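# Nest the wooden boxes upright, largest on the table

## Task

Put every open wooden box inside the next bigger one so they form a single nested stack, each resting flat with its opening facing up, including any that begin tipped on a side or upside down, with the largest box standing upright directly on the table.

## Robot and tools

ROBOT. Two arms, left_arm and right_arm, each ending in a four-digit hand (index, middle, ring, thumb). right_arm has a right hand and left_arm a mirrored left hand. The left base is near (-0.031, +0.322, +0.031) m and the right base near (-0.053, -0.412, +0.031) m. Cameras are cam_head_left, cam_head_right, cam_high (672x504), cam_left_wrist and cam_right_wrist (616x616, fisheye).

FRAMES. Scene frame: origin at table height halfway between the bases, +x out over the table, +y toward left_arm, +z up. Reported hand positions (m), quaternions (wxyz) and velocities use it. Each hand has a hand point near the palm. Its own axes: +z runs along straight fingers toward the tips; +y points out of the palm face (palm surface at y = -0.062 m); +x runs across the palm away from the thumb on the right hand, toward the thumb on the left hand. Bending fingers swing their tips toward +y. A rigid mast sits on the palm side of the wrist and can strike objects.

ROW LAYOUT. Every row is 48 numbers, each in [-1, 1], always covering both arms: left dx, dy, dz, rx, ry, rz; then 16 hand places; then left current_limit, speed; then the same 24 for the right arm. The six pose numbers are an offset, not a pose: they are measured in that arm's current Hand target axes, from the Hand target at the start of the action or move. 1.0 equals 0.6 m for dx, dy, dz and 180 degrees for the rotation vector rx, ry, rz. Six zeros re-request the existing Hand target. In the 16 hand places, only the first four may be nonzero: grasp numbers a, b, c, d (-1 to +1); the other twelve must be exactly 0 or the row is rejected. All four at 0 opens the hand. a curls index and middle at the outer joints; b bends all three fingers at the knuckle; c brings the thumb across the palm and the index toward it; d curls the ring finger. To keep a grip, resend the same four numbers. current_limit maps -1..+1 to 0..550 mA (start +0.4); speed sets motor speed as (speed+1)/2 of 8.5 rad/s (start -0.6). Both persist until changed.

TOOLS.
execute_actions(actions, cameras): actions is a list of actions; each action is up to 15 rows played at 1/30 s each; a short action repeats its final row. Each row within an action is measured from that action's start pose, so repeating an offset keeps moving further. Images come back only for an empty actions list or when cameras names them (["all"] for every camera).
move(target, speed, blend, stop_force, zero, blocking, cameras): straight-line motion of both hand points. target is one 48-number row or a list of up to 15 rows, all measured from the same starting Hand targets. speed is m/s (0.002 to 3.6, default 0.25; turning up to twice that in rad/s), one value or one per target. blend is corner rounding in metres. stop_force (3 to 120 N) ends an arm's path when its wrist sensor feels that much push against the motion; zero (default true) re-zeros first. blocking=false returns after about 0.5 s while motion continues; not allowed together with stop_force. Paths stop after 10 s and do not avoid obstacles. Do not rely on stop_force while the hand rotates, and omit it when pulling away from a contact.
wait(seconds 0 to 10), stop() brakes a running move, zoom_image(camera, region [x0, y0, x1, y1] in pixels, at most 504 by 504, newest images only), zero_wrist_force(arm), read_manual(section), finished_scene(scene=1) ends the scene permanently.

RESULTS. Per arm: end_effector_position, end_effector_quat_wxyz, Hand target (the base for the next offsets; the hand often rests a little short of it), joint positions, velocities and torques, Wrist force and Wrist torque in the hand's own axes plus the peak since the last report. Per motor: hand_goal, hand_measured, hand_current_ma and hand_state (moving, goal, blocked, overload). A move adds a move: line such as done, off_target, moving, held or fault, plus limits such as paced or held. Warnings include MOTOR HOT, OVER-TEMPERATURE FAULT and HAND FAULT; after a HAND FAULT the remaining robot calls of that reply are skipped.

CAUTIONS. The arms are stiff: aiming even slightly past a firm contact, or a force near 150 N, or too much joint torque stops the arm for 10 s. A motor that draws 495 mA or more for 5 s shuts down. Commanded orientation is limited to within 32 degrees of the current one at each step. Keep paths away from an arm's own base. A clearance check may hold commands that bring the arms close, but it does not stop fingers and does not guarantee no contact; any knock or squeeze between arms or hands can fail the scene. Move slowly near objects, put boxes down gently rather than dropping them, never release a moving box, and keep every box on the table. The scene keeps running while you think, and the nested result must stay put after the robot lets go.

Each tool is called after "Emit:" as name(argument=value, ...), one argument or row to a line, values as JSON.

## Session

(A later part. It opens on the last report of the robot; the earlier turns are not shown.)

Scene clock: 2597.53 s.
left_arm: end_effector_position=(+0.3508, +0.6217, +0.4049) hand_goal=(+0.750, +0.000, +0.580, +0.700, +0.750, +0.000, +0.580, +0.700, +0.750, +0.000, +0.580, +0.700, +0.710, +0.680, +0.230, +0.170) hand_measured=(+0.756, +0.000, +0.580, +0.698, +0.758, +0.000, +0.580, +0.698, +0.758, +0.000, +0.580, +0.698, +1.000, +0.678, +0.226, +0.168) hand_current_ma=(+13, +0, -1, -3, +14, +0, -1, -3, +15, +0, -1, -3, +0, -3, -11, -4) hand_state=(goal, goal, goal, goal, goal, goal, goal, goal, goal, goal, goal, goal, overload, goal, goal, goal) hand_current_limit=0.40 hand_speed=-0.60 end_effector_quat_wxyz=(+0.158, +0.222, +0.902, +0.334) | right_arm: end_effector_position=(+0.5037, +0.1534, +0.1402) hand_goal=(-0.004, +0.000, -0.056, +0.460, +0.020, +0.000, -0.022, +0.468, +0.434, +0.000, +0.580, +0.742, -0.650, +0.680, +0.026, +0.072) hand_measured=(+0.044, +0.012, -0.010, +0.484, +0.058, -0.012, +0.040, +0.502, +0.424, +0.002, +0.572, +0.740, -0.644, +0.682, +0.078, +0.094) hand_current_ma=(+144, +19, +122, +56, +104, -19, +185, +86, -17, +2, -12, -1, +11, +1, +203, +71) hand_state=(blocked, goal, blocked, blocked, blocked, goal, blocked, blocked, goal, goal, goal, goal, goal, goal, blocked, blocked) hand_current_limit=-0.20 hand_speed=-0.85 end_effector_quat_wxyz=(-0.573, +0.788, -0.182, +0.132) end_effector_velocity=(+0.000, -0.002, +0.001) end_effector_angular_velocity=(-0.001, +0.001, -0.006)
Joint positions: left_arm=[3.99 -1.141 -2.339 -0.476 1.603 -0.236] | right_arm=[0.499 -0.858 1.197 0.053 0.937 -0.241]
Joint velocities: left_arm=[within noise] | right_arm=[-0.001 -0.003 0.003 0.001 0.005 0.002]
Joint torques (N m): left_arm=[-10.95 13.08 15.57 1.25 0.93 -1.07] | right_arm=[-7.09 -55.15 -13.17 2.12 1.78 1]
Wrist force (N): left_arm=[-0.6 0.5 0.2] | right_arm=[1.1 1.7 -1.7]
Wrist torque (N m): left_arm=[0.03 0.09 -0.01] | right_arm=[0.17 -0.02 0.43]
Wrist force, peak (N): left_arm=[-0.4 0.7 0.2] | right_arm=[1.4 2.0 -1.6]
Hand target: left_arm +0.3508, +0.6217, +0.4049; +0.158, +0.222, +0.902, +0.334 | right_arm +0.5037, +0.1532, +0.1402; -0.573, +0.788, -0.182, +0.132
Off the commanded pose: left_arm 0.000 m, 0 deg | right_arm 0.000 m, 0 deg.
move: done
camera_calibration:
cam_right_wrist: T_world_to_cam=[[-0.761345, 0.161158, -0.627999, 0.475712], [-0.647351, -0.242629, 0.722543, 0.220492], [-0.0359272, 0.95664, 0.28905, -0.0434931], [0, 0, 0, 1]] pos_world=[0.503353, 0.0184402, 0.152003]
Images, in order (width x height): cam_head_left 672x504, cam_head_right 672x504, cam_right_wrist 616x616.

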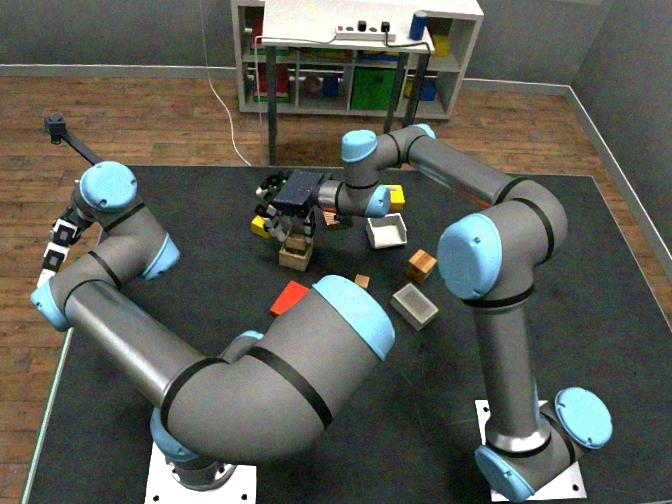

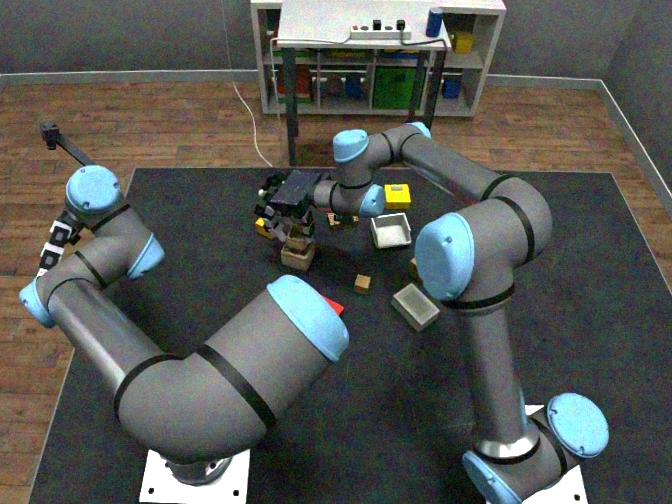

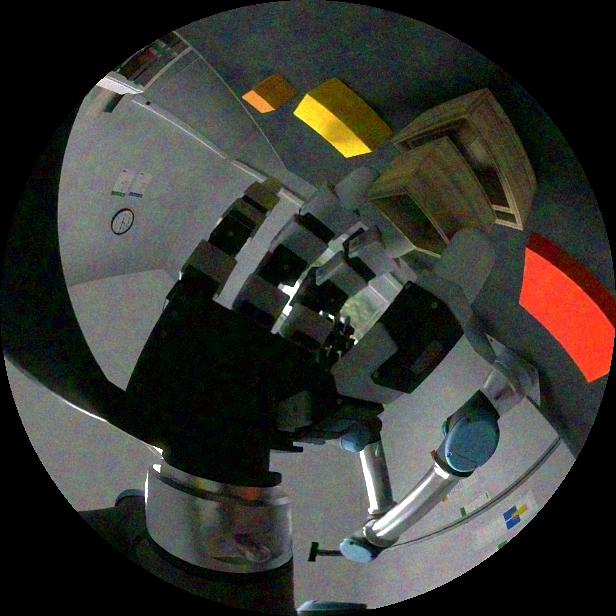

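Emit:
move(
  target=[0,0,0,0,0,0,0,0,0,0,0,0,0,0,0,0,0,0,0,0,0,0,0.4,-0.6,-0.0042,-0.0015,0.0042,0,-0.0106,-0.0034,0.33,0.37,0.82,0,0,0,0,0,0,0,0,0,0,0,0,0,-0.2,-0.85],
  speed=0.03,
  cameras=["cam_right_wrist","cam_head_left","cam_high"],
)

Emit:
zoom_image(
  camera="cam_head_left",
  region=[276, 226, 316, 266],
)

Emit:
zoom_image(
  camera="cam_high",
  region=[380, 280, 440, 340],
)

Emit:
zoom_image(
  camera="cam_right_wrist",
  region=[380, 80, 550, 250],
)

Scene clock: 2627.57 s.
left_arm: end_effector_position=(+0.3508, +0.6217, +0.4049) hand_goal=(+0.750, +0.000, +0.580, +0.700, +0.750, +0.000, +0.580, +0.700, +0.750, +0.000, +0.580, +0.700, +0.710, +0.680, +0.230, +0.170) hand_measured=(+0.756, +0.000, +0.580, +0.698, +0.758, +0.000, +0.580, +0.698, +0.758, +0.000, +0.580, +0.698, +1.000, +0.678, +0.226, +0.168) hand_current_ma=(+13, +0, -1, -3, +14, +0, -1, -3, +15, +0, -1, -3, +0, -3, -11, -4) hand_state=(goal, goal, goal, goal, goal, goal, goal, goal, goal, goal, goal, goal, overload, goal, goal, goal) hand_current_limit=0.40 hand_speed=-0.60 end_effector_quat_wxyz=(+0.158, +0.222, +0.902, +0.334) | right_arm: end_effector_position=(+0.5026, +0.1567, +0.1402) hand_goal=(-0.004, +0.000, -0.056, +0.460, +0.020, +0.000, -0.022, +0.468, +0.434, +0.000, +0.580, +0.742, -0.650, +0.680, +0.026, +0.072) hand_measured=(+0.044, +0.012, -0.010, +0.484, +0.058, -0.012, +0.040, +0.502, +0.424, +0.002, +0.572, +0.740, -0.644, +0.682, +0.078, +0.094) hand_current_ma=(+144, +19, +122, +56, +104, -19, +185, +86, -17, +2, -12, -1, +11, +1, +203, +71) hand_state=(blocked, goal, blocked, blocked, blocked, goal, blocked, blocked, goal, goal, goal, goal, goal, goal, blocked, blocked) hand_current_limit=-0.20 hand_speed=-0.85 end_effector_quat_wxyz=(-0.575, +0.791, -0.168, +0.122) end_effector_velocity=(+0.000, -0.001, -0.001) end_effector_angular_velocity=(-0.001, +0.002, -0.006)
Joint positions: left_arm=[3.99 -1.141 -2.339 -0.476 1.603 -0.236] | right_arm=[0.497 -0.842 1.171 0.075 0.903 -0.258]
Joint velocities: left_arm=[within noise] | right_arm=[-0.001 -0.001 0.004 -0.002 0.005 0.003]
Joint torques (N m): left_arm=[-10.88 13.03 16.21 1.46 0.82 -1.12] | right_arm=[-7.74 -55.78 -11.61 -1.75 2.02 0.78]
Wrist force (N): left_arm=[-0.3 0.5 0.3] | right_arm=[1.3 1.8 -1.7]
Wrist torque (N m): left_arm=[0.03 0.07 0.01] | right_arm=[0.18 -0.03 0.44]
Wrist force, peak (N): left_arm=[-0.4 0.6 0.4] | right_arm=[1.2 1.9 -1.8]
Hand target: left_arm +0.3508, +0.6217, +0.4049; +0.158, +0.222, +0.902, +0.334 | right_arm +0.5027, +0.1567, +0.1403; -0.575, +0.791, -0.168, +0.122
Off the commanded pose: left_arm 0.000 m, 0 deg | right_arm 0.000 m, 0 deg.
move: done
camera_calibration:
cam_right_wrist: T_world_to_cam=[[-0.766764, 0.134353, -0.627711, 0.481242], [-0.638184, -0.265015, 0.722834, 0.219501], [-0.0692385, 0.954838, 0.288946, -0.0297123], [0, 0, 0, 1]] pos_world=[0.507024, 0.0218853, 0.152004]
Images, in order (width x height): cam_head_left 672x504, cam_high 672x504, cam_right_wrist 616x616.

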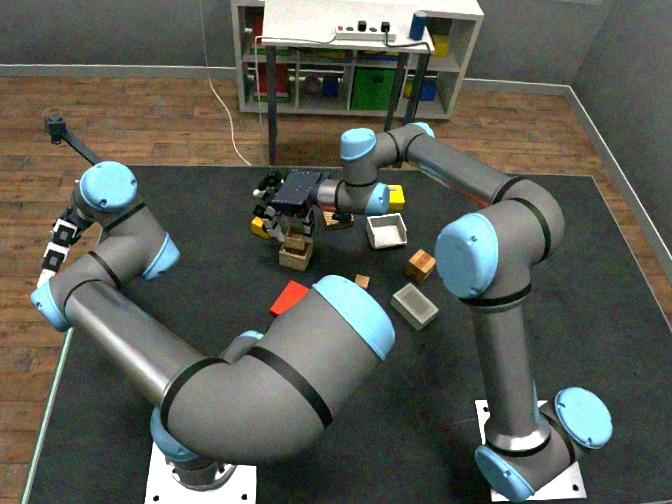

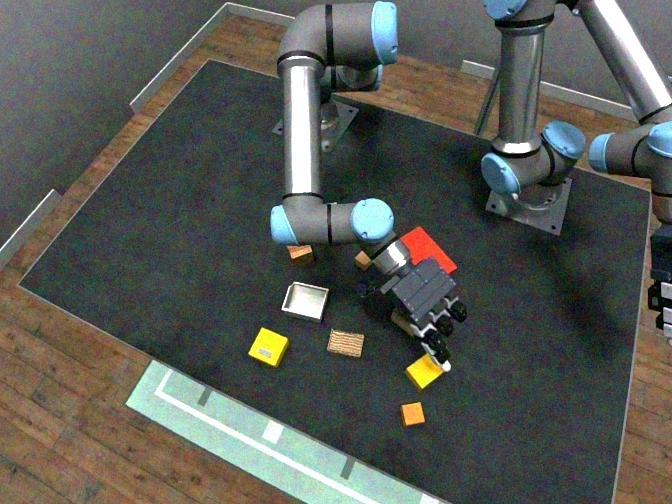

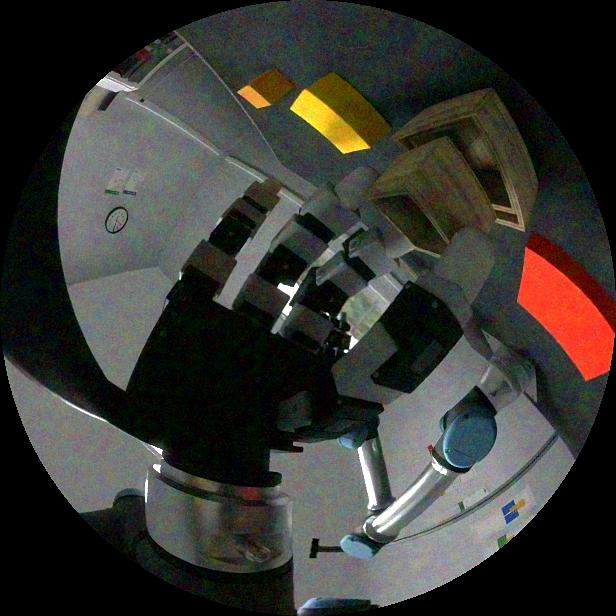

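Scaled by 12.600.

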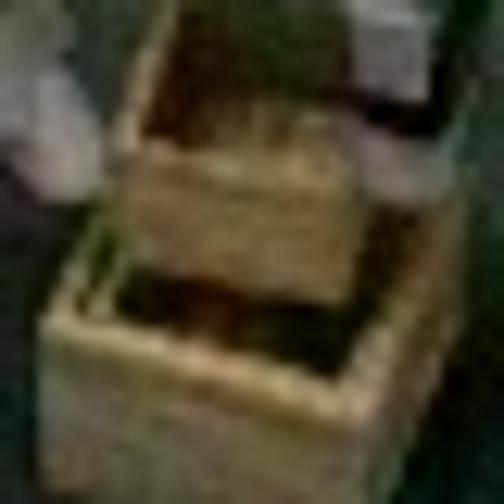

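Scaled by 8.400.

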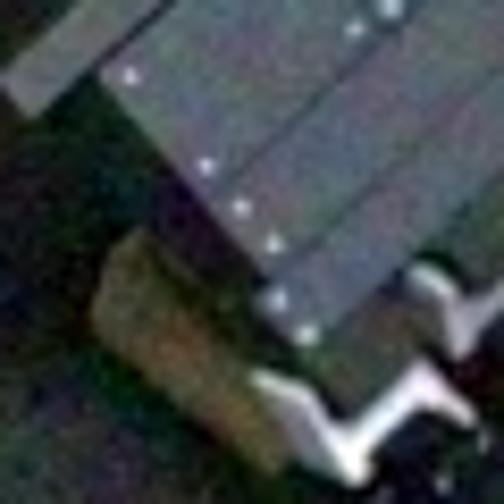

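Scaled by 2.965 from the camera's 616x616 image, which has a finer 880x880 frame.

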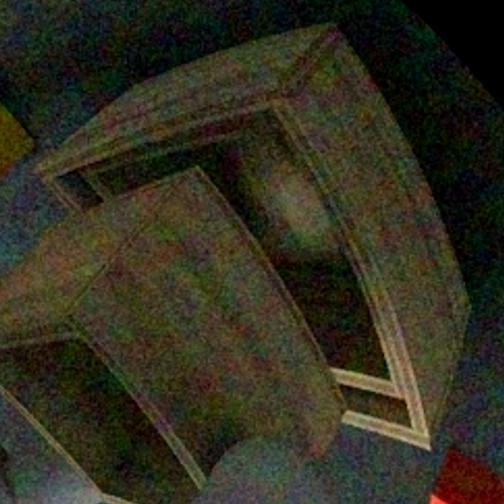

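Emit:
zoom_image(
  camera="cam_right_wrist",
  region=[385, 85, 485, 185],
)

Emit:
zoom_image(
  camera="cam_right_wrist",
  region=[450, 150, 550, 250],
)

Emit:
zoom_image(
  camera="cam_head_left",
  region=[276, 236, 312, 272],
)

Scaled by 5.040 from the camera's 616x616 image, which has a finer 880x880 frame.

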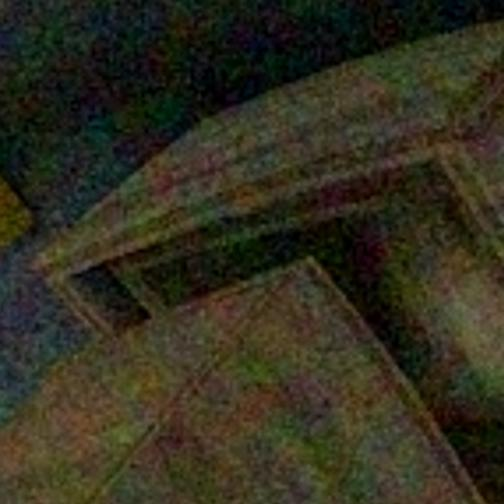

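Scaled by 5.040 from the camera's 616x616 image, which has a finer 880x880 frame.

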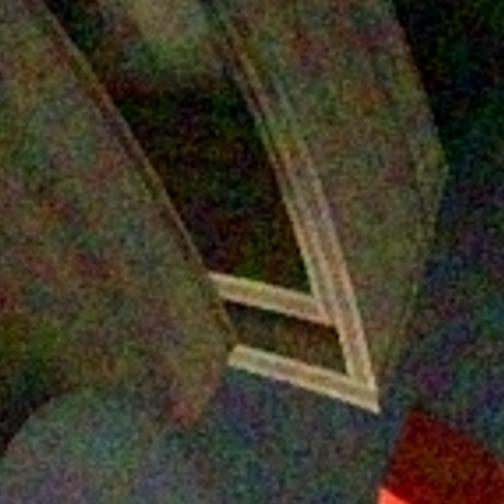

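Scaled by 14.000.

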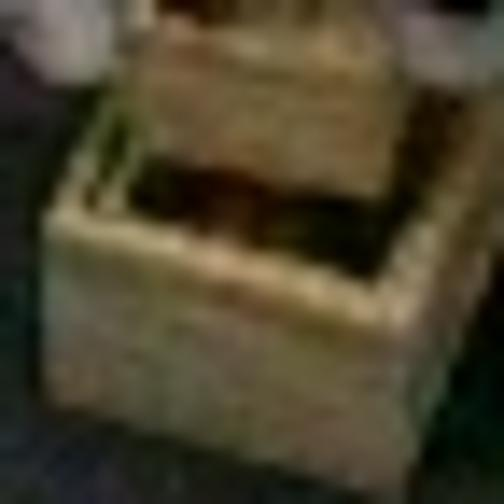

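Emit:
move(
  target=[0,0,0,0,0,0,0,0,0,0,0,0,0,0,0,0,0,0,0,0,0,0,0.4,-0.6,0.0015,0.0003,-0.001,0,0.0264,0.0086,0.33,0.37,0.82,0,0,0,0,0,0,0,0,0,0,0,0,0,-0.2,-0.85],
  speed=0.03,
)

Emit:
move(
  target=[0,0,0,0,0,0,0,0,0,0,0,0,0,0,0,0,0,0,0,0,0,0,0.4,-0.6,0,0.0539,0.0175,0,0,0,0.33,0.37,0.82,0,0,0,0,0,0,0,0,0,0,0,0,0,-0.2,-0.85],
  speed=0.012,
  stop_force=3,
  cameras=["cam_right_wrist","cam_head_left","cam_head_right"],
)

Emit:
zoom_image(
  camera="cam_right_wrist",
  region=[385, 85, 535, 235],
)

Emit:
zoom_image(
  camera="cam_head_left",
  region=[276, 232, 316, 272],
)

Emit:
zoom_image(
  camera="cam_head_right",
  region=[276, 232, 320, 276],
)

Scene clock: 2738.17 s.
left_arm: end_effector_position=(+0.3508, +0.6217, +0.4049) hand_goal=(+0.750, +0.000, +0.580, +0.700, +0.750, +0.000, +0.580, +0.700, +0.750, +0.000, +0.580, +0.700, +0.710, +0.680, +0.230, +0.170) hand_measured=(+0.756, +0.000, +0.580, +0.698, +0.758, +0.000, +0.580, +0.698, +0.758, +0.000, +0.580, +0.698, +1.000, +0.678, +0.226, +0.168) hand_current_ma=(+13, +0, -1, -3, +14, +0, -1, -3, +15, +0, -1, -3, +0, -3, -11, -4) hand_state=(goal, goal, goal, goal, goal, goal, goal, goal, goal, goal, goal, goal, overload, goal, goal, goal) hand_current_limit=0.40 hand_speed=-0.60 end_effector_quat_wxyz=(+0.158, +0.222, +0.902, +0.334) | right_arm: end_effector_position=(+0.5032, +0.1558, +0.1403) hand_goal=(-0.004, +0.000, -0.056, +0.460, +0.020, +0.000, -0.022, +0.468, +0.434, +0.000, +0.580, +0.742, -0.650, +0.680, +0.026, +0.072) hand_measured=(+0.044, +0.012, -0.010, +0.484, +0.058, -0.012, +0.040, +0.502, +0.424, +0.002, +0.572, +0.740, -0.644, +0.682, +0.078, +0.094) hand_current_ma=(+144, +19, +122, +56, +104, -19, +185, +86, -17, +2, -12, -1, +11, +1, +203, +71) hand_state=(blocked, goal, blocked, blocked, blocked, goal, blocked, blocked, goal, goal, goal, goal, goal, goal, blocked, blocked) hand_current_limit=-0.20 hand_speed=-0.85 end_effector_quat_wxyz=(-0.569, +0.783, -0.203, +0.147) end_effector_velocity=(+0.000, +0.000, +0.000) end_effector_angular_velocity=(+0.001, -0.001, +0.005)
Joint positions: left_arm=[3.99 -1.141 -2.339 -0.476 1.603 -0.236] | right_arm=[0.515 -0.872 1.22 0.027 1.001 -0.209]
Joint velocities: left_arm=[within noise] | right_arm=[-0.002 0.001 -0.002 0.002 -0.007 -0.003]
Joint torques (N m): left_arm=[-11.06 12.57 16.79 1.56 0.68 -1.03] | right_arm=[-2.2 -40.89 -27.98 1.26 -2.57 -0.58]
Wrist force (N): left_arm=[-0.3 0.2 0.1] | right_arm=[1.0 1.9 -1.5]
Wrist torque (N m): left_arm=[0.01 0.06 0.03] | right_arm=[0.15 -0.01 0.28]
Wrist force, peak (N): left_arm=[-0.3 0.8 0.3] | right_arm=[1.3 2.2 -1.4]
Hand target: left_arm +0.3508, +0.6217, +0.4049; +0.158, +0.222, +0.902, +0.334 | right_arm +0.5032, +0.1558, +0.1403; -0.569, +0.783, -0.203, +0.147
Off the commanded pose: left_arm 0.000 m, 0 deg | right_arm 0.000 m, 0 deg.
move: done

Scene clock: 2741.70 s.
left_arm: end_effector_position=(+0.3508, +0.6217, +0.4049) hand_goal=(+0.750, +0.000, +0.580, +0.700, +0.750, +0.000, +0.580, +0.700, +0.750, +0.000, +0.580, +0.700, +0.710, +0.680, +0.230, +0.170) hand_measured=(+0.756, +0.000, +0.580, +0.698, +0.758, +0.000, +0.580, +0.698, +0.758, +0.000, +0.580, +0.698, +1.000, +0.678, +0.226, +0.168) hand_current_ma=(+13, +0, -1, -3, +14, +0, -1, -3, +15, +0, -1, -3, +0, -3, -11, -4) hand_state=(goal, goal, goal, goal, goal, goal, goal, goal, goal, goal, goal, goal, overload, goal, goal, goal) hand_current_limit=0.40 hand_speed=-0.60 end_effector_quat_wxyz=(+0.158, +0.222, +0.902, +0.334) | right_arm: end_effector_position=(+0.5032, +0.1558, +0.1105) hand_goal=(-0.004, +0.000, -0.056, +0.460, +0.020, +0.000, -0.022, +0.468, +0.434, +0.000, +0.580, +0.742, -0.650, +0.680, +0.026, +0.072) hand_measured=(+0.044, +0.012, -0.010, +0.484, +0.064, -0.012, +0.032, +0.494, +0.424, +0.002, +0.572, +0.740, -0.642, +0.682, +0.078, +0.094) hand_current_ma=(+144, +19, +122, +56, +128, -19, +151, +63, -17, +2, -12, -1, +13, +2, +203, +71) hand_state=(blocked, goal, blocked, blocked, blocked, goal, blocked, blocked, goal, goal, goal, goal, goal, goal, blocked, blocked) hand_current_limit=-0.20 hand_speed=-0.85 end_effector_quat_wxyz=(-0.569, +0.783, -0.203, +0.147)
Joint positions: left_arm=[3.99 -1.141 -2.339 -0.476 1.603 -0.236] | right_arm=[0.515 -0.844 1.253 -0.033 1 -0.209]
Joint torques (N m): left_arm=[-11.03 13.16 16.09 1.39 0.88 -0.97] | right_arm=[-7.77 -55.49 -27.84 1.88 -0.32 -0.41]
Wrist force (N): left_arm=[-0.4 0.7 0.0] | right_arm=[1.0 1.5 -1.6]
Wrist torque (N m): left_arm=[0.08 0.08 0.01] | right_arm=[0.14 0.00 0.28]
Wrist force, peak (N): left_arm=[-0.4 0.7 0.0] | right_arm=[0.8 -2.2 -2.1]
Hand target: left_arm +0.3508, +0.6217, +0.4049; +0.158, +0.222, +0.902, +0.334 | right_arm +0.5032, +0.1558, +0.1105; -0.569, +0.783, -0.203, +0.147 (not the last commanded pose)
Off the commanded pose: left_arm 0.000 m, 0 deg | right_arm 0.004 m, 0 deg.
move: contact (right_arm)
camera_calibration:
cam_right_wrist: T_world_to_cam=[[-0.752095, 0.200924, -0.62768, 0.445412], [-0.658895, -0.208285, 0.722824, 0.242674], [0.0144963, 0.957208, 0.289038, -0.0627542], [0, 0, 0, 1]] pos_world=[0.495799, 0.0211203, 0.122304]
Images, in order (width x height): cam_head_left 672x504, cam_head_right 672x504, cam_right_wrist 616x616.

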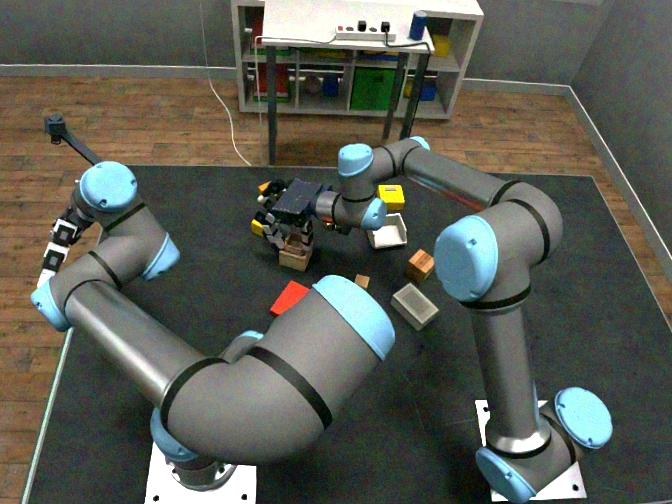

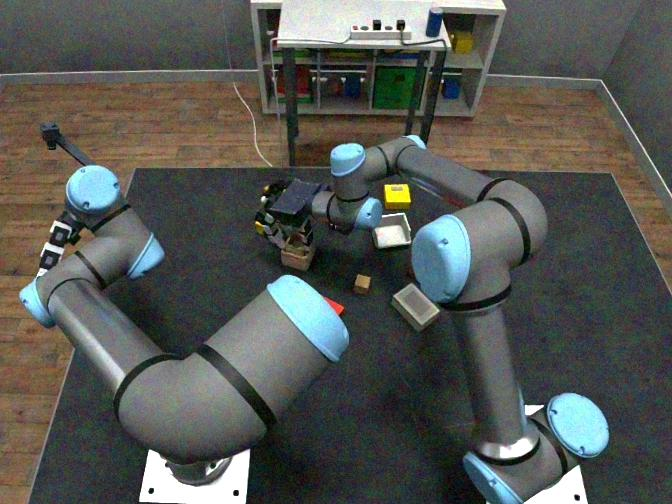

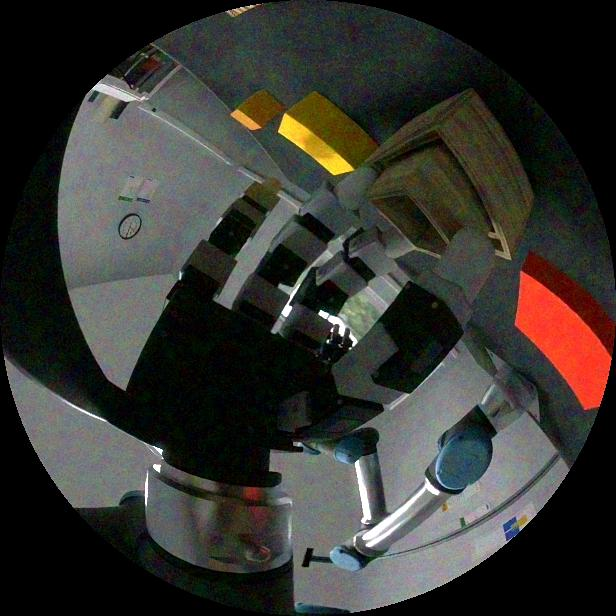

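Scaled by 3.360 from the camera's 616x616 image, which has a finer 880x880 frame.

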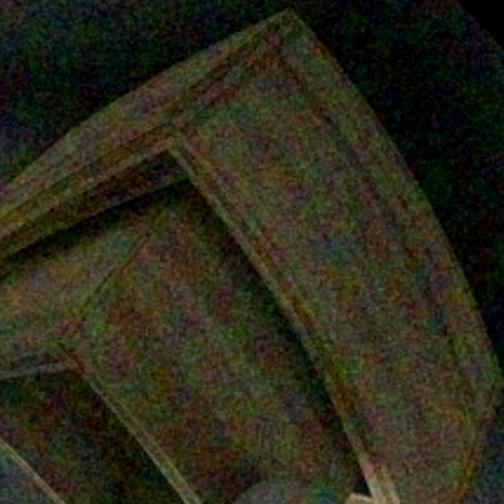

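Scaled by 12.600.

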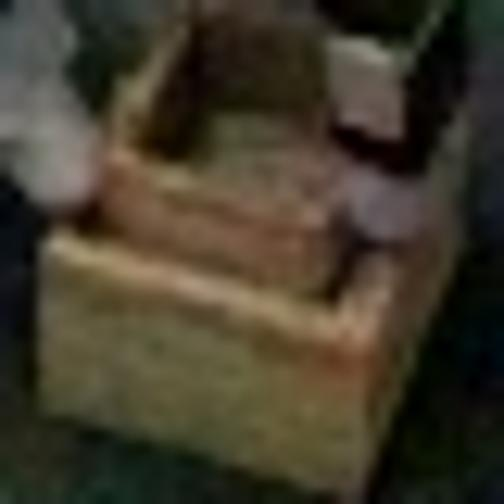

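Scaled by 11.455.

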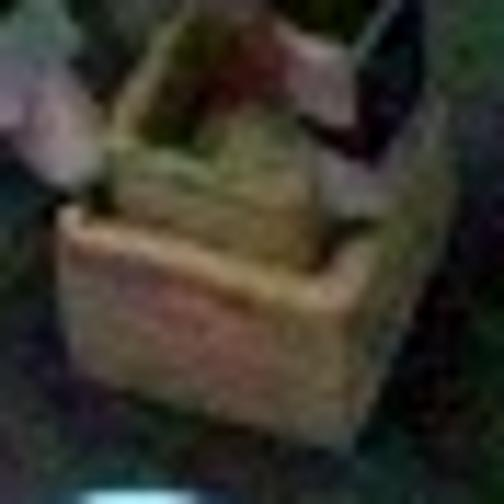

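Emit:
move(
  target=[0,0,0,0,0,0,0,0,0,0,0,0,0,0,0,0,0,0,0,0,0,0,0.4,-0.6,0,0.0159,0.0051,0,0,0,0.33,0.37,0.82,0,0,0,0,0,0,0,0,0,0,0,0,0,-0.2,-0.85],
  speed=0.01,
  stop_force=5,
  cameras=["cam_right_wrist","cam_head_left","cam_head_right"],
)

Emit:
zoom_image(
  camera="cam_right_wrist",
  region=[340, 85, 540, 285],
)

Emit:
zoom_image(
  camera="cam_head_left",
  region=[272, 220, 322, 270],
)

Scene clock: 2767.40 s.
left_arm: end_effector_position=(+0.3508, +0.6217, +0.4049) hand_goal=(+0.750, +0.000, +0.580, +0.700, +0.750, +0.000, +0.580, +0.700, +0.750, +0.000, +0.580, +0.700, +0.710, +0.680, +0.230, +0.170) hand_measured=(+0.756, +0.000, +0.580, +0.698, +0.758, +0.000, +0.580, +0.698, +0.758, +0.000, +0.580, +0.698, +1.000, +0.678, +0.226, +0.168) hand_current_ma=(+13, +0, -1, -3, +14, +0, -1, -3, +15, +0, -1, -3, +0, -3, -11, -4) hand_state=(goal, goal, goal, goal, goal, goal, goal, goal, goal, goal, goal, goal, overload, goal, goal, goal) hand_current_limit=0.40 hand_speed=-0.60 end_effector_quat_wxyz=(+0.158, +0.222, +0.902, +0.334) | right_arm: end_effector_position=(+0.5033, +0.1558, +0.1100) hand_goal=(-0.004, +0.000, -0.056, +0.460, +0.020, +0.000, -0.022, +0.468, +0.434, +0.000, +0.580, +0.742, -0.650, +0.680, +0.026, +0.072) hand_measured=(+0.044, +0.012, -0.010, +0.484, +0.070, -0.012, +0.024, +0.488, +0.424, +0.002, +0.572, +0.740, -0.642, +0.682, +0.078, +0.094) hand_current_ma=(+144, +19, +121, +55, +149, -19, +123, +41, -17, +2, -12, -1, +15, +2, +206, +73) hand_state=(blocked, goal, blocked, blocked, blocked, goal, blocked, goal, goal, goal, goal, goal, goal, goal, blocked, blocked) hand_current_limit=-0.20 hand_speed=-0.85 end_effector_quat_wxyz=(-0.569, +0.783, -0.203, +0.147)
Joint positions: left_arm=[3.99 -1.141 -2.339 -0.476 1.603 -0.236] | right_arm=[0.515 -0.844 1.254 -0.035 1 -0.209]
Joint torques (N m): left_arm=[-11.49 13.78 16.6 1.48 0.81 -1.02] | right_arm=[-6.47 -53.54 -26.97 0.15 -0.35 -0.45]
Wrist force (N): left_arm=[-0.4 0.6 0.1] | right_arm=[0.9 0.1 -0.9]
Wrist torque (N m): left_arm=[0.05 0.06 0.01] | right_arm=[0.07 -0.02 0.24]
Wrist force, peak (N): left_arm=[-0.5 0.6 0.5] | right_arm=[0.4 -4.9 -1.9]
Hand target: left_arm +0.3508, +0.6217, +0.4049; +0.158, +0.222, +0.902, +0.334 | right_arm +0.5033, +0.1558, +0.1100; -0.569, +0.783, -0.203, +0.147 (not the last commanded pose)
Off the commanded pose: left_arm 0.000 m, 0 deg | right_arm 0.009 m, 0 deg.
move: contact (right_arm)
camera_calibration:
cam_right_wrist: T_world_to_cam=[[-0.751954, 0.201027, -0.627816, 0.44498], [-0.659056, -0.208315, 0.722668, 0.243208], [0.0144918, 0.95718, 0.289131, -0.0625895], [0, 0, 0, 1]] pos_world=[0.495799, 0.0211205, 0.121704]
Images, in order (width x height): cam_head_left 672x504, cam_head_right 672x504, cam_right_wrist 616x616.

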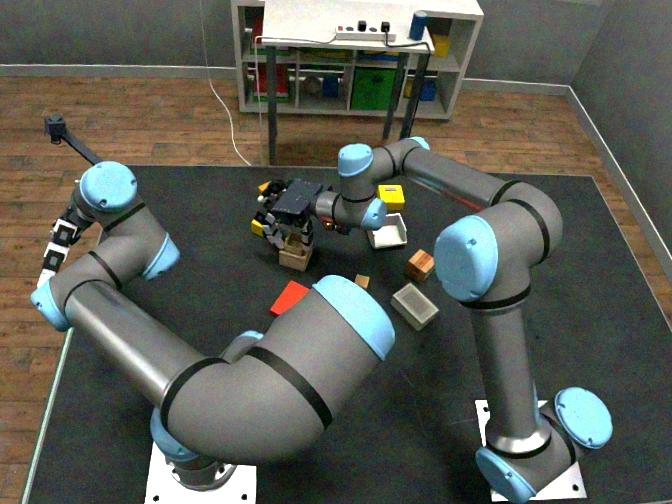

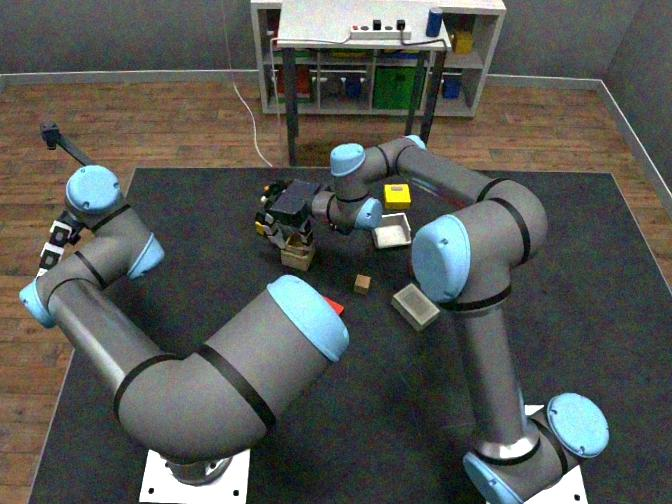

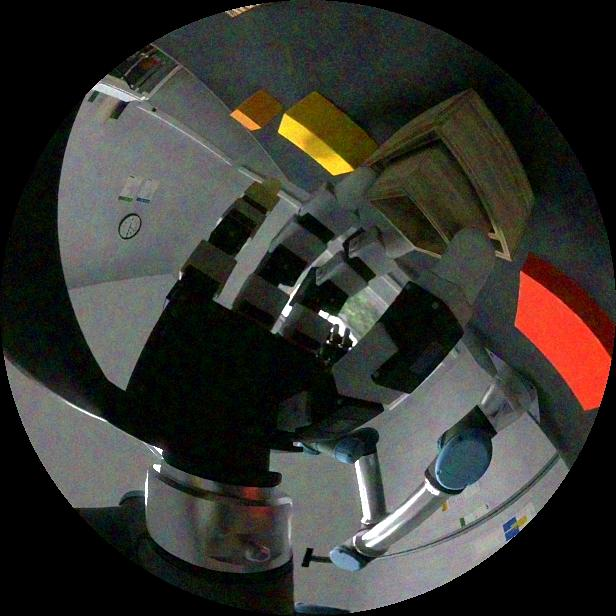

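Scaled by 2.520 from the camera's 616x616 image, which has a finer 880x880 frame.

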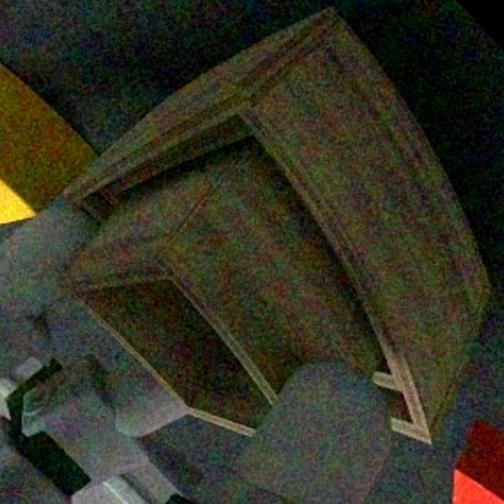

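Scaled by 10.080.

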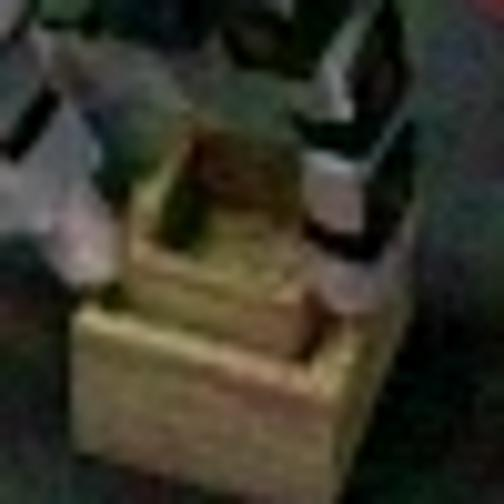

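Emit:
move(
  target=[0,0,0,0,0,0,0,0,0,0,0,0,0,0,0,0,0,0,0,0,0,0,0.4,-0.6,0,-0.0024,-0.0008,0,0,0,0.33,0.37,0.82,0,0,0,0,0,0,0,0,0,0,0,0,0,-0.2,-0.85],
  speed=0.01,
)

Emit:
move(
  target=[0,0,0,0,0,0,0,0,0,0,0,0,0,0,0,0,0,0,0,0,0,0,0.4,-0.6,0,0,0,0,0,0,0.1,0.25,0.82,0,0,0,0,0,0,0,0,0,0,0,0,0,-0.2,-0.985],
  speed=0.05,
  cameras=["cam_right_wrist","cam_head_left"],
)

Emit:
zoom_image(
  camera="cam_right_wrist",
  region=[340, 85, 540, 285],
)

Emit:
zoom_image(
  camera="cam_head_left",
  region=[272, 220, 322, 270],
)

Scene clock: 2777.30 s.
left_arm: end_effector_position=(+0.3508, +0.6217, +0.4049) hand_goal=(+0.750, +0.000, +0.580, +0.700, +0.750, +0.000, +0.580, +0.700, +0.750, +0.000, +0.580, +0.700, +0.710, +0.680, +0.230, +0.170) hand_measured=(+0.756, +0.000, +0.580, +0.698, +0.758, +0.000, +0.580, +0.698, +0.758, +0.000, +0.580, +0.698, +1.000, +0.678, +0.226, +0.168) hand_current_ma=(+13, +0, -1, -3, +14, +0, -1, -3, +15, +0, -1, -3, +0, -3, -11, -4) hand_state=(goal, goal, goal, goal, goal, goal, goal, goal, goal, goal, goal, goal, overload, goal, goal, goal) hand_current_limit=0.40 hand_speed=-0.60 end_effector_quat_wxyz=(+0.158, +0.222, +0.902, +0.334) | right_arm: end_effector_position=(+0.5033, +0.1558, +0.1115) hand_goal=(-0.004, +0.000, -0.056, +0.460, +0.020, +0.000, -0.022, +0.468, +0.434, +0.000, +0.580, +0.742, -0.650, +0.680, +0.026, +0.072) hand_measured=(+0.044, +0.012, -0.010, +0.484, +0.070, -0.012, +0.024, +0.488, +0.424, +0.002, +0.572, +0.740, -0.642, +0.682, +0.078, +0.094) hand_current_ma=(+144, +19, +121, +55, +149, -19, +123, +41, -17, +2, -12, -1, +15, +2, +206, +73) hand_state=(blocked, goal, blocked, blocked, blocked, goal, blocked, goal, goal, goal, goal, goal, goal, goal, blocked, blocked) hand_current_limit=-0.20 hand_speed=-0.85 end_effector_quat_wxyz=(-0.569, +0.783, -0.203, +0.147)
Joint positions: left_arm=[3.99 -1.141 -2.339 -0.476 1.603 -0.236] | right_arm=[0.515 -0.845 1.252 -0.032 1 -0.209]
Joint torques (N m): left_arm=[-11.26 12.76 16.8 1.4 0.84 -1.08] | right_arm=[-9.53 -51.74 -26.2 1.24 -1.1 -0.56]
Wrist force (N): left_arm=[-0.6 0.4 0.3] | right_arm=[1.0 1.9 -1.6]
Wrist torque (N m): left_arm=[0.01 0.10 0.00] | right_arm=[0.16 -0.01 0.29]
Wrist force, peak (N): left_arm=[-0.8 0.3 0.0] | right_arm=[1.1 2.0 -1.8]
Hand target: left_arm +0.3508, +0.6217, +0.4049; +0.158, +0.222, +0.902, +0.334 | right_arm +0.5033, +0.1558, +0.1115; -0.569, +0.783, -0.203, +0.147
Off the commanded pose: left_arm 0.000 m, 0 deg | right_arm 0.000 m, 0 deg.
move: done

Scene clock: 2782.30 s.
left_arm: end_effector_position=(+0.3508, +0.6217, +0.4049) hand_goal=(+0.750, +0.000, +0.580, +0.700, +0.750, +0.000, +0.580, +0.700, +0.750, +0.000, +0.580, +0.700, +0.710, +0.680, +0.230, +0.170) hand_measured=(+0.756, +0.000, +0.580, +0.698, +0.758, +0.000, +0.580, +0.698, +0.758, +0.000, +0.580, +0.698, +1.000, +0.678, +0.226, +0.168) hand_current_ma=(+13, +0, -1, -3, +14, +0, -1, -3, +15, +0, -1, -3, +0, -3, -11, -4) hand_state=(goal, goal, goal, goal, goal, goal, goal, goal, goal, goal, goal, goal, overload, goal, goal, goal) hand_current_limit=0.40 hand_speed=-0.60 end_effector_quat_wxyz=(+0.158, +0.222, +0.902, +0.334) | right_arm: end_effector_position=(+0.5033, +0.1558, +0.1115) hand_goal=(+0.136, +0.000, +0.114, +0.656, +0.288, +0.000, +0.370, +0.802, +0.590, +0.000, +0.580, +0.740, -0.674, +0.680, +0.026, +0.082) hand_measured=(+0.126, +0.002, +0.112, +0.654, +0.268, -0.004, +0.252, +0.742, +0.566, +0.002, +0.572, +0.740, -0.668, +0.682, +0.038, +0.090) hand_current_ma=(-18, +2, -3, -3, -32, -3, -8, -5, -57, +2, -12, +0, +8, +2, +32, +16) hand_state=(goal, goal, goal, goal, moving, goal, moving, moving, blocked, goal, goal, goal, goal, goal, goal, goal) hand_current_limit=-0.20 hand_speed=-0.98 end_effector_quat_wxyz=(-0.569, +0.783, -0.203, +0.147)
Joint positions: left_arm=[3.99 -1.141 -2.339 -0.476 1.603 -0.236] | right_arm=[0.515 -0.845 1.252 -0.032 1 -0.209]
Joint torques (N m): left_arm=[-11.37 13.43 16.16 1.17 0.8 -1.08] | right_arm=[-10.34 -40.99 -12.25 -2.06 -1.88 -0.9]
Wrist force (N): left_arm=[-0.3 0.8 -0.1] | right_arm=[0.7 1.8 -2.0]
Wrist torque (N m): left_arm=[0.10 0.05 0.01] | right_arm=[0.11 0.03 0.26]
Wrist force, peak (N): left_arm=[-0.5 0.7 0.2] | right_arm=[1.1 1.8 -2.2]
Hand target: left_arm +0.3508, +0.6217, +0.4049; +0.158, +0.222, +0.902, +0.334 | right_arm +0.5033, +0.1558, +0.1115; -0.569, +0.783, -0.203, +0.147
Off the commanded pose: left_arm 0.000 m, 0 deg | right_arm 0.000 m, 0 deg.
move: moving (right_arm; no rest 5 s after the path's end)
camera_calibration:
cam_right_wrist: T_world_to_cam=[[-0.751925, 0.201035, -0.627849, 0.445974], [-0.65909, -0.208307, 0.72264, 0.242072], [0.0144909, 0.95718, 0.289132, -0.0630517], [0, 0, 0, 1]] pos_world=[0.495799, 0.0211205, 0.123304]
Images, in order (width x height): cam_head_left 672x504, cam_right_wrist 616x616.

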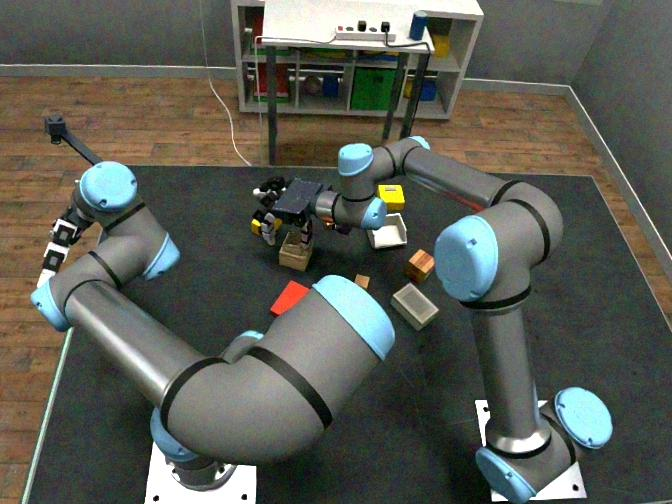

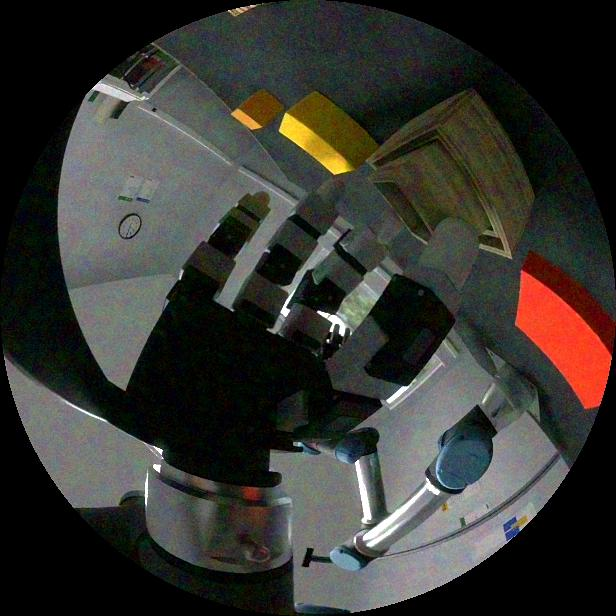

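Scaled by 2.520 from the camera's 616x616 image, which has a finer 880x880 frame.

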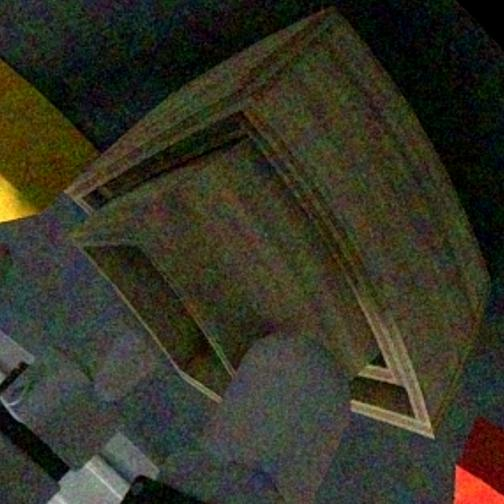

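Scaled by 10.080.

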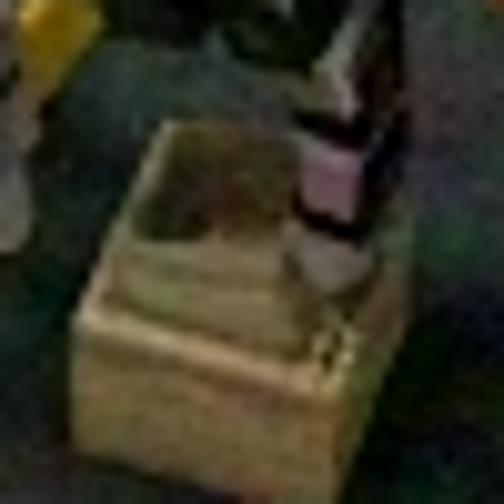

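Emit:
move(
  target=[0,0,0,0,0,0,0,0,0,0,0,0,0,0,0,0,0,0,0,0,0,0,0.4,-0.6,0,0.0036,-0.0111,0,0,0,0.1,0.25,0.82,0,0,0,0,0,0,0,0,0,0,0,0,0,-0.2,-0.985],
  speed=0.002,
  cameras=["cam_right_wrist","cam_head_left"],
)

Emit:
zoom_image(
  camera="cam_right_wrist",
  region=[340, 85, 540, 285],
)

Emit:
zoom_image(
  camera="cam_head_left",
  region=[272, 220, 322, 270],
)

Scene clock: 2793.03 s.
left_arm: end_effector_position=(+0.3508, +0.6217, +0.4049) hand_goal=(+0.750, +0.000, +0.580, +0.700, +0.750, +0.000, +0.580, +0.700, +0.750, +0.000, +0.580, +0.700, +0.710, +0.680, +0.230, +0.170) hand_measured=(+0.756, +0.000, +0.580, +0.698, +0.758, +0.000, +0.580, +0.698, +0.758, +0.000, +0.580, +0.698, +1.000, +0.678, +0.226, +0.168) hand_current_ma=(+13, +0, -1, -3, +14, +0, -1, -3, +15, +0, -1, -3, +0, -3, -11, -4) hand_state=(goal, goal, goal, goal, goal, goal, goal, goal, goal, goal, goal, goal, overload, goal, goal, goal) hand_current_limit=0.40 hand_speed=-0.60 end_effector_quat_wxyz=(+0.158, +0.222, +0.902, +0.334) | right_arm: end_effector_position=(+0.4999, +0.1497, +0.1115) hand_goal=(+0.136, +0.000, +0.114, +0.656, +0.288, +0.000, +0.370, +0.802, +0.590, +0.000, +0.580, +0.740, -0.674, +0.680, +0.026, +0.082) hand_measured=(+0.126, +0.002, +0.112, +0.654, +0.274, -0.004, +0.364, +0.798, +0.566, +0.002, +0.572, +0.740, -0.670, +0.682, +0.028, +0.084) hand_current_ma=(-18, +2, -3, -3, -29, -3, -8, -4, -57, +2, -12, +0, +6, +2, +4, +4) hand_state=(goal, goal, goal, goal, goal, goal, goal, goal, blocked, goal, goal, goal, goal, goal, goal, goal) hand_current_limit=-0.20 hand_speed=-0.98 end_effector_quat_wxyz=(-0.569, +0.783, -0.203, +0.147)
Joint positions: left_arm=[3.99 -1.141 -2.339 -0.476 1.603 -0.236] | right_arm=[0.509 -0.86 1.278 -0.042 0.994 -0.212]
Joint torques (N m): left_arm=[-12.88 13.21 16.15 1.28 0.84 -1] | right_arm=[-8.76 -50.62 -15.96 -2.27 -1.98 -1.1]
Wrist force (N): left_arm=[-0.3 0.2 0.0] | right_arm=[1.4 1.3 -1.7]
Wrist torque (N m): left_arm=[0.01 0.06 0.03] | right_arm=[0.08 -0.06 0.45]
Wrist force, peak (N): left_arm=[-0.7 0.6 0.2] | right_arm=[0.8 1.7 -2.4]
Hand target: left_arm +0.3508, +0.6217, +0.4049; +0.158, +0.222, +0.902, +0.334 | right_arm +0.4999, +0.1497, +0.1115; -0.569, +0.783, -0.203, +0.147
Off the commanded pose: left_arm 0.000 m, 0 deg | right_arm 0.000 m, 0 deg.
move: done
camera_calibration:
cam_right_wrist: T_world_to_cam=[[-0.751925, 0.201035, -0.627849, 0.444581], [-0.65909, -0.208307, 0.72264, 0.238632], [0.0144909, 0.95718, 0.289132, -0.0571347], [0, 0, 0, 1]] pos_world=[0.492399, 0.0150205, 0.123204]
Images, in order (width x height): cam_head_left 672x504, cam_right_wrist 616x616.

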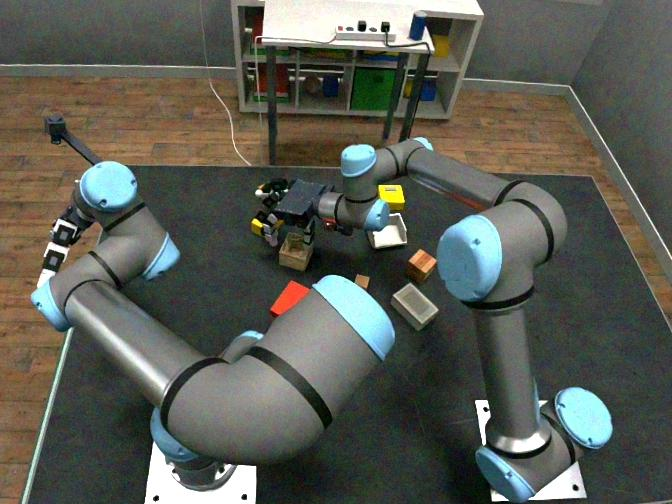

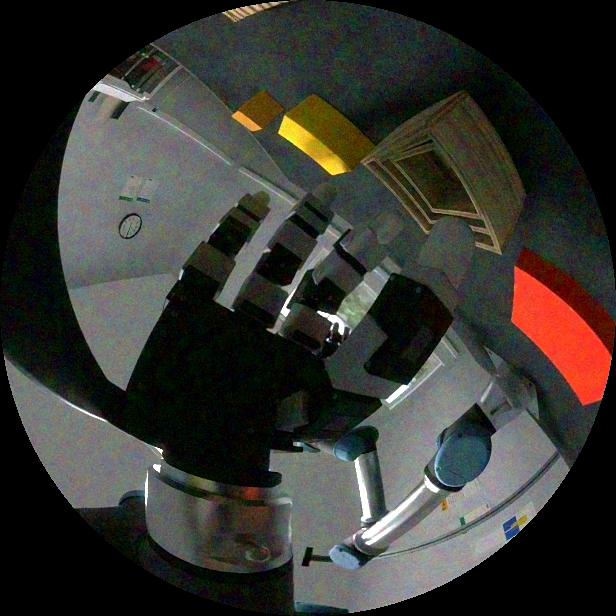

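Scaled by 2.520 from the camera's 616x616 image, which has a finer 880x880 frame.

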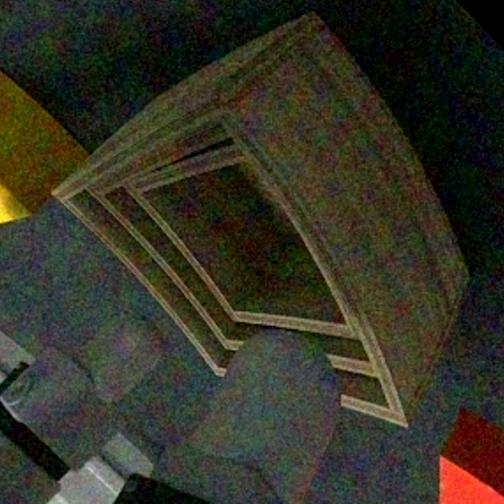

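Scaled by 10.080.

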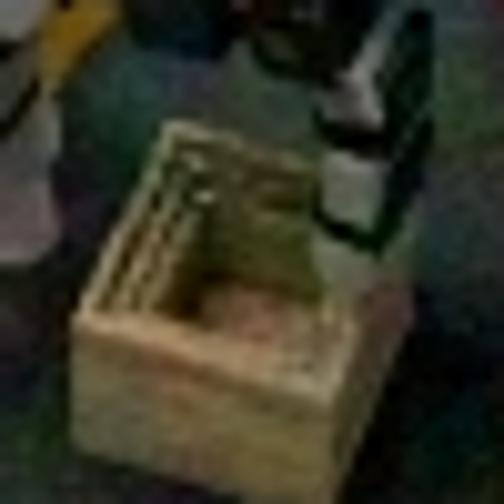

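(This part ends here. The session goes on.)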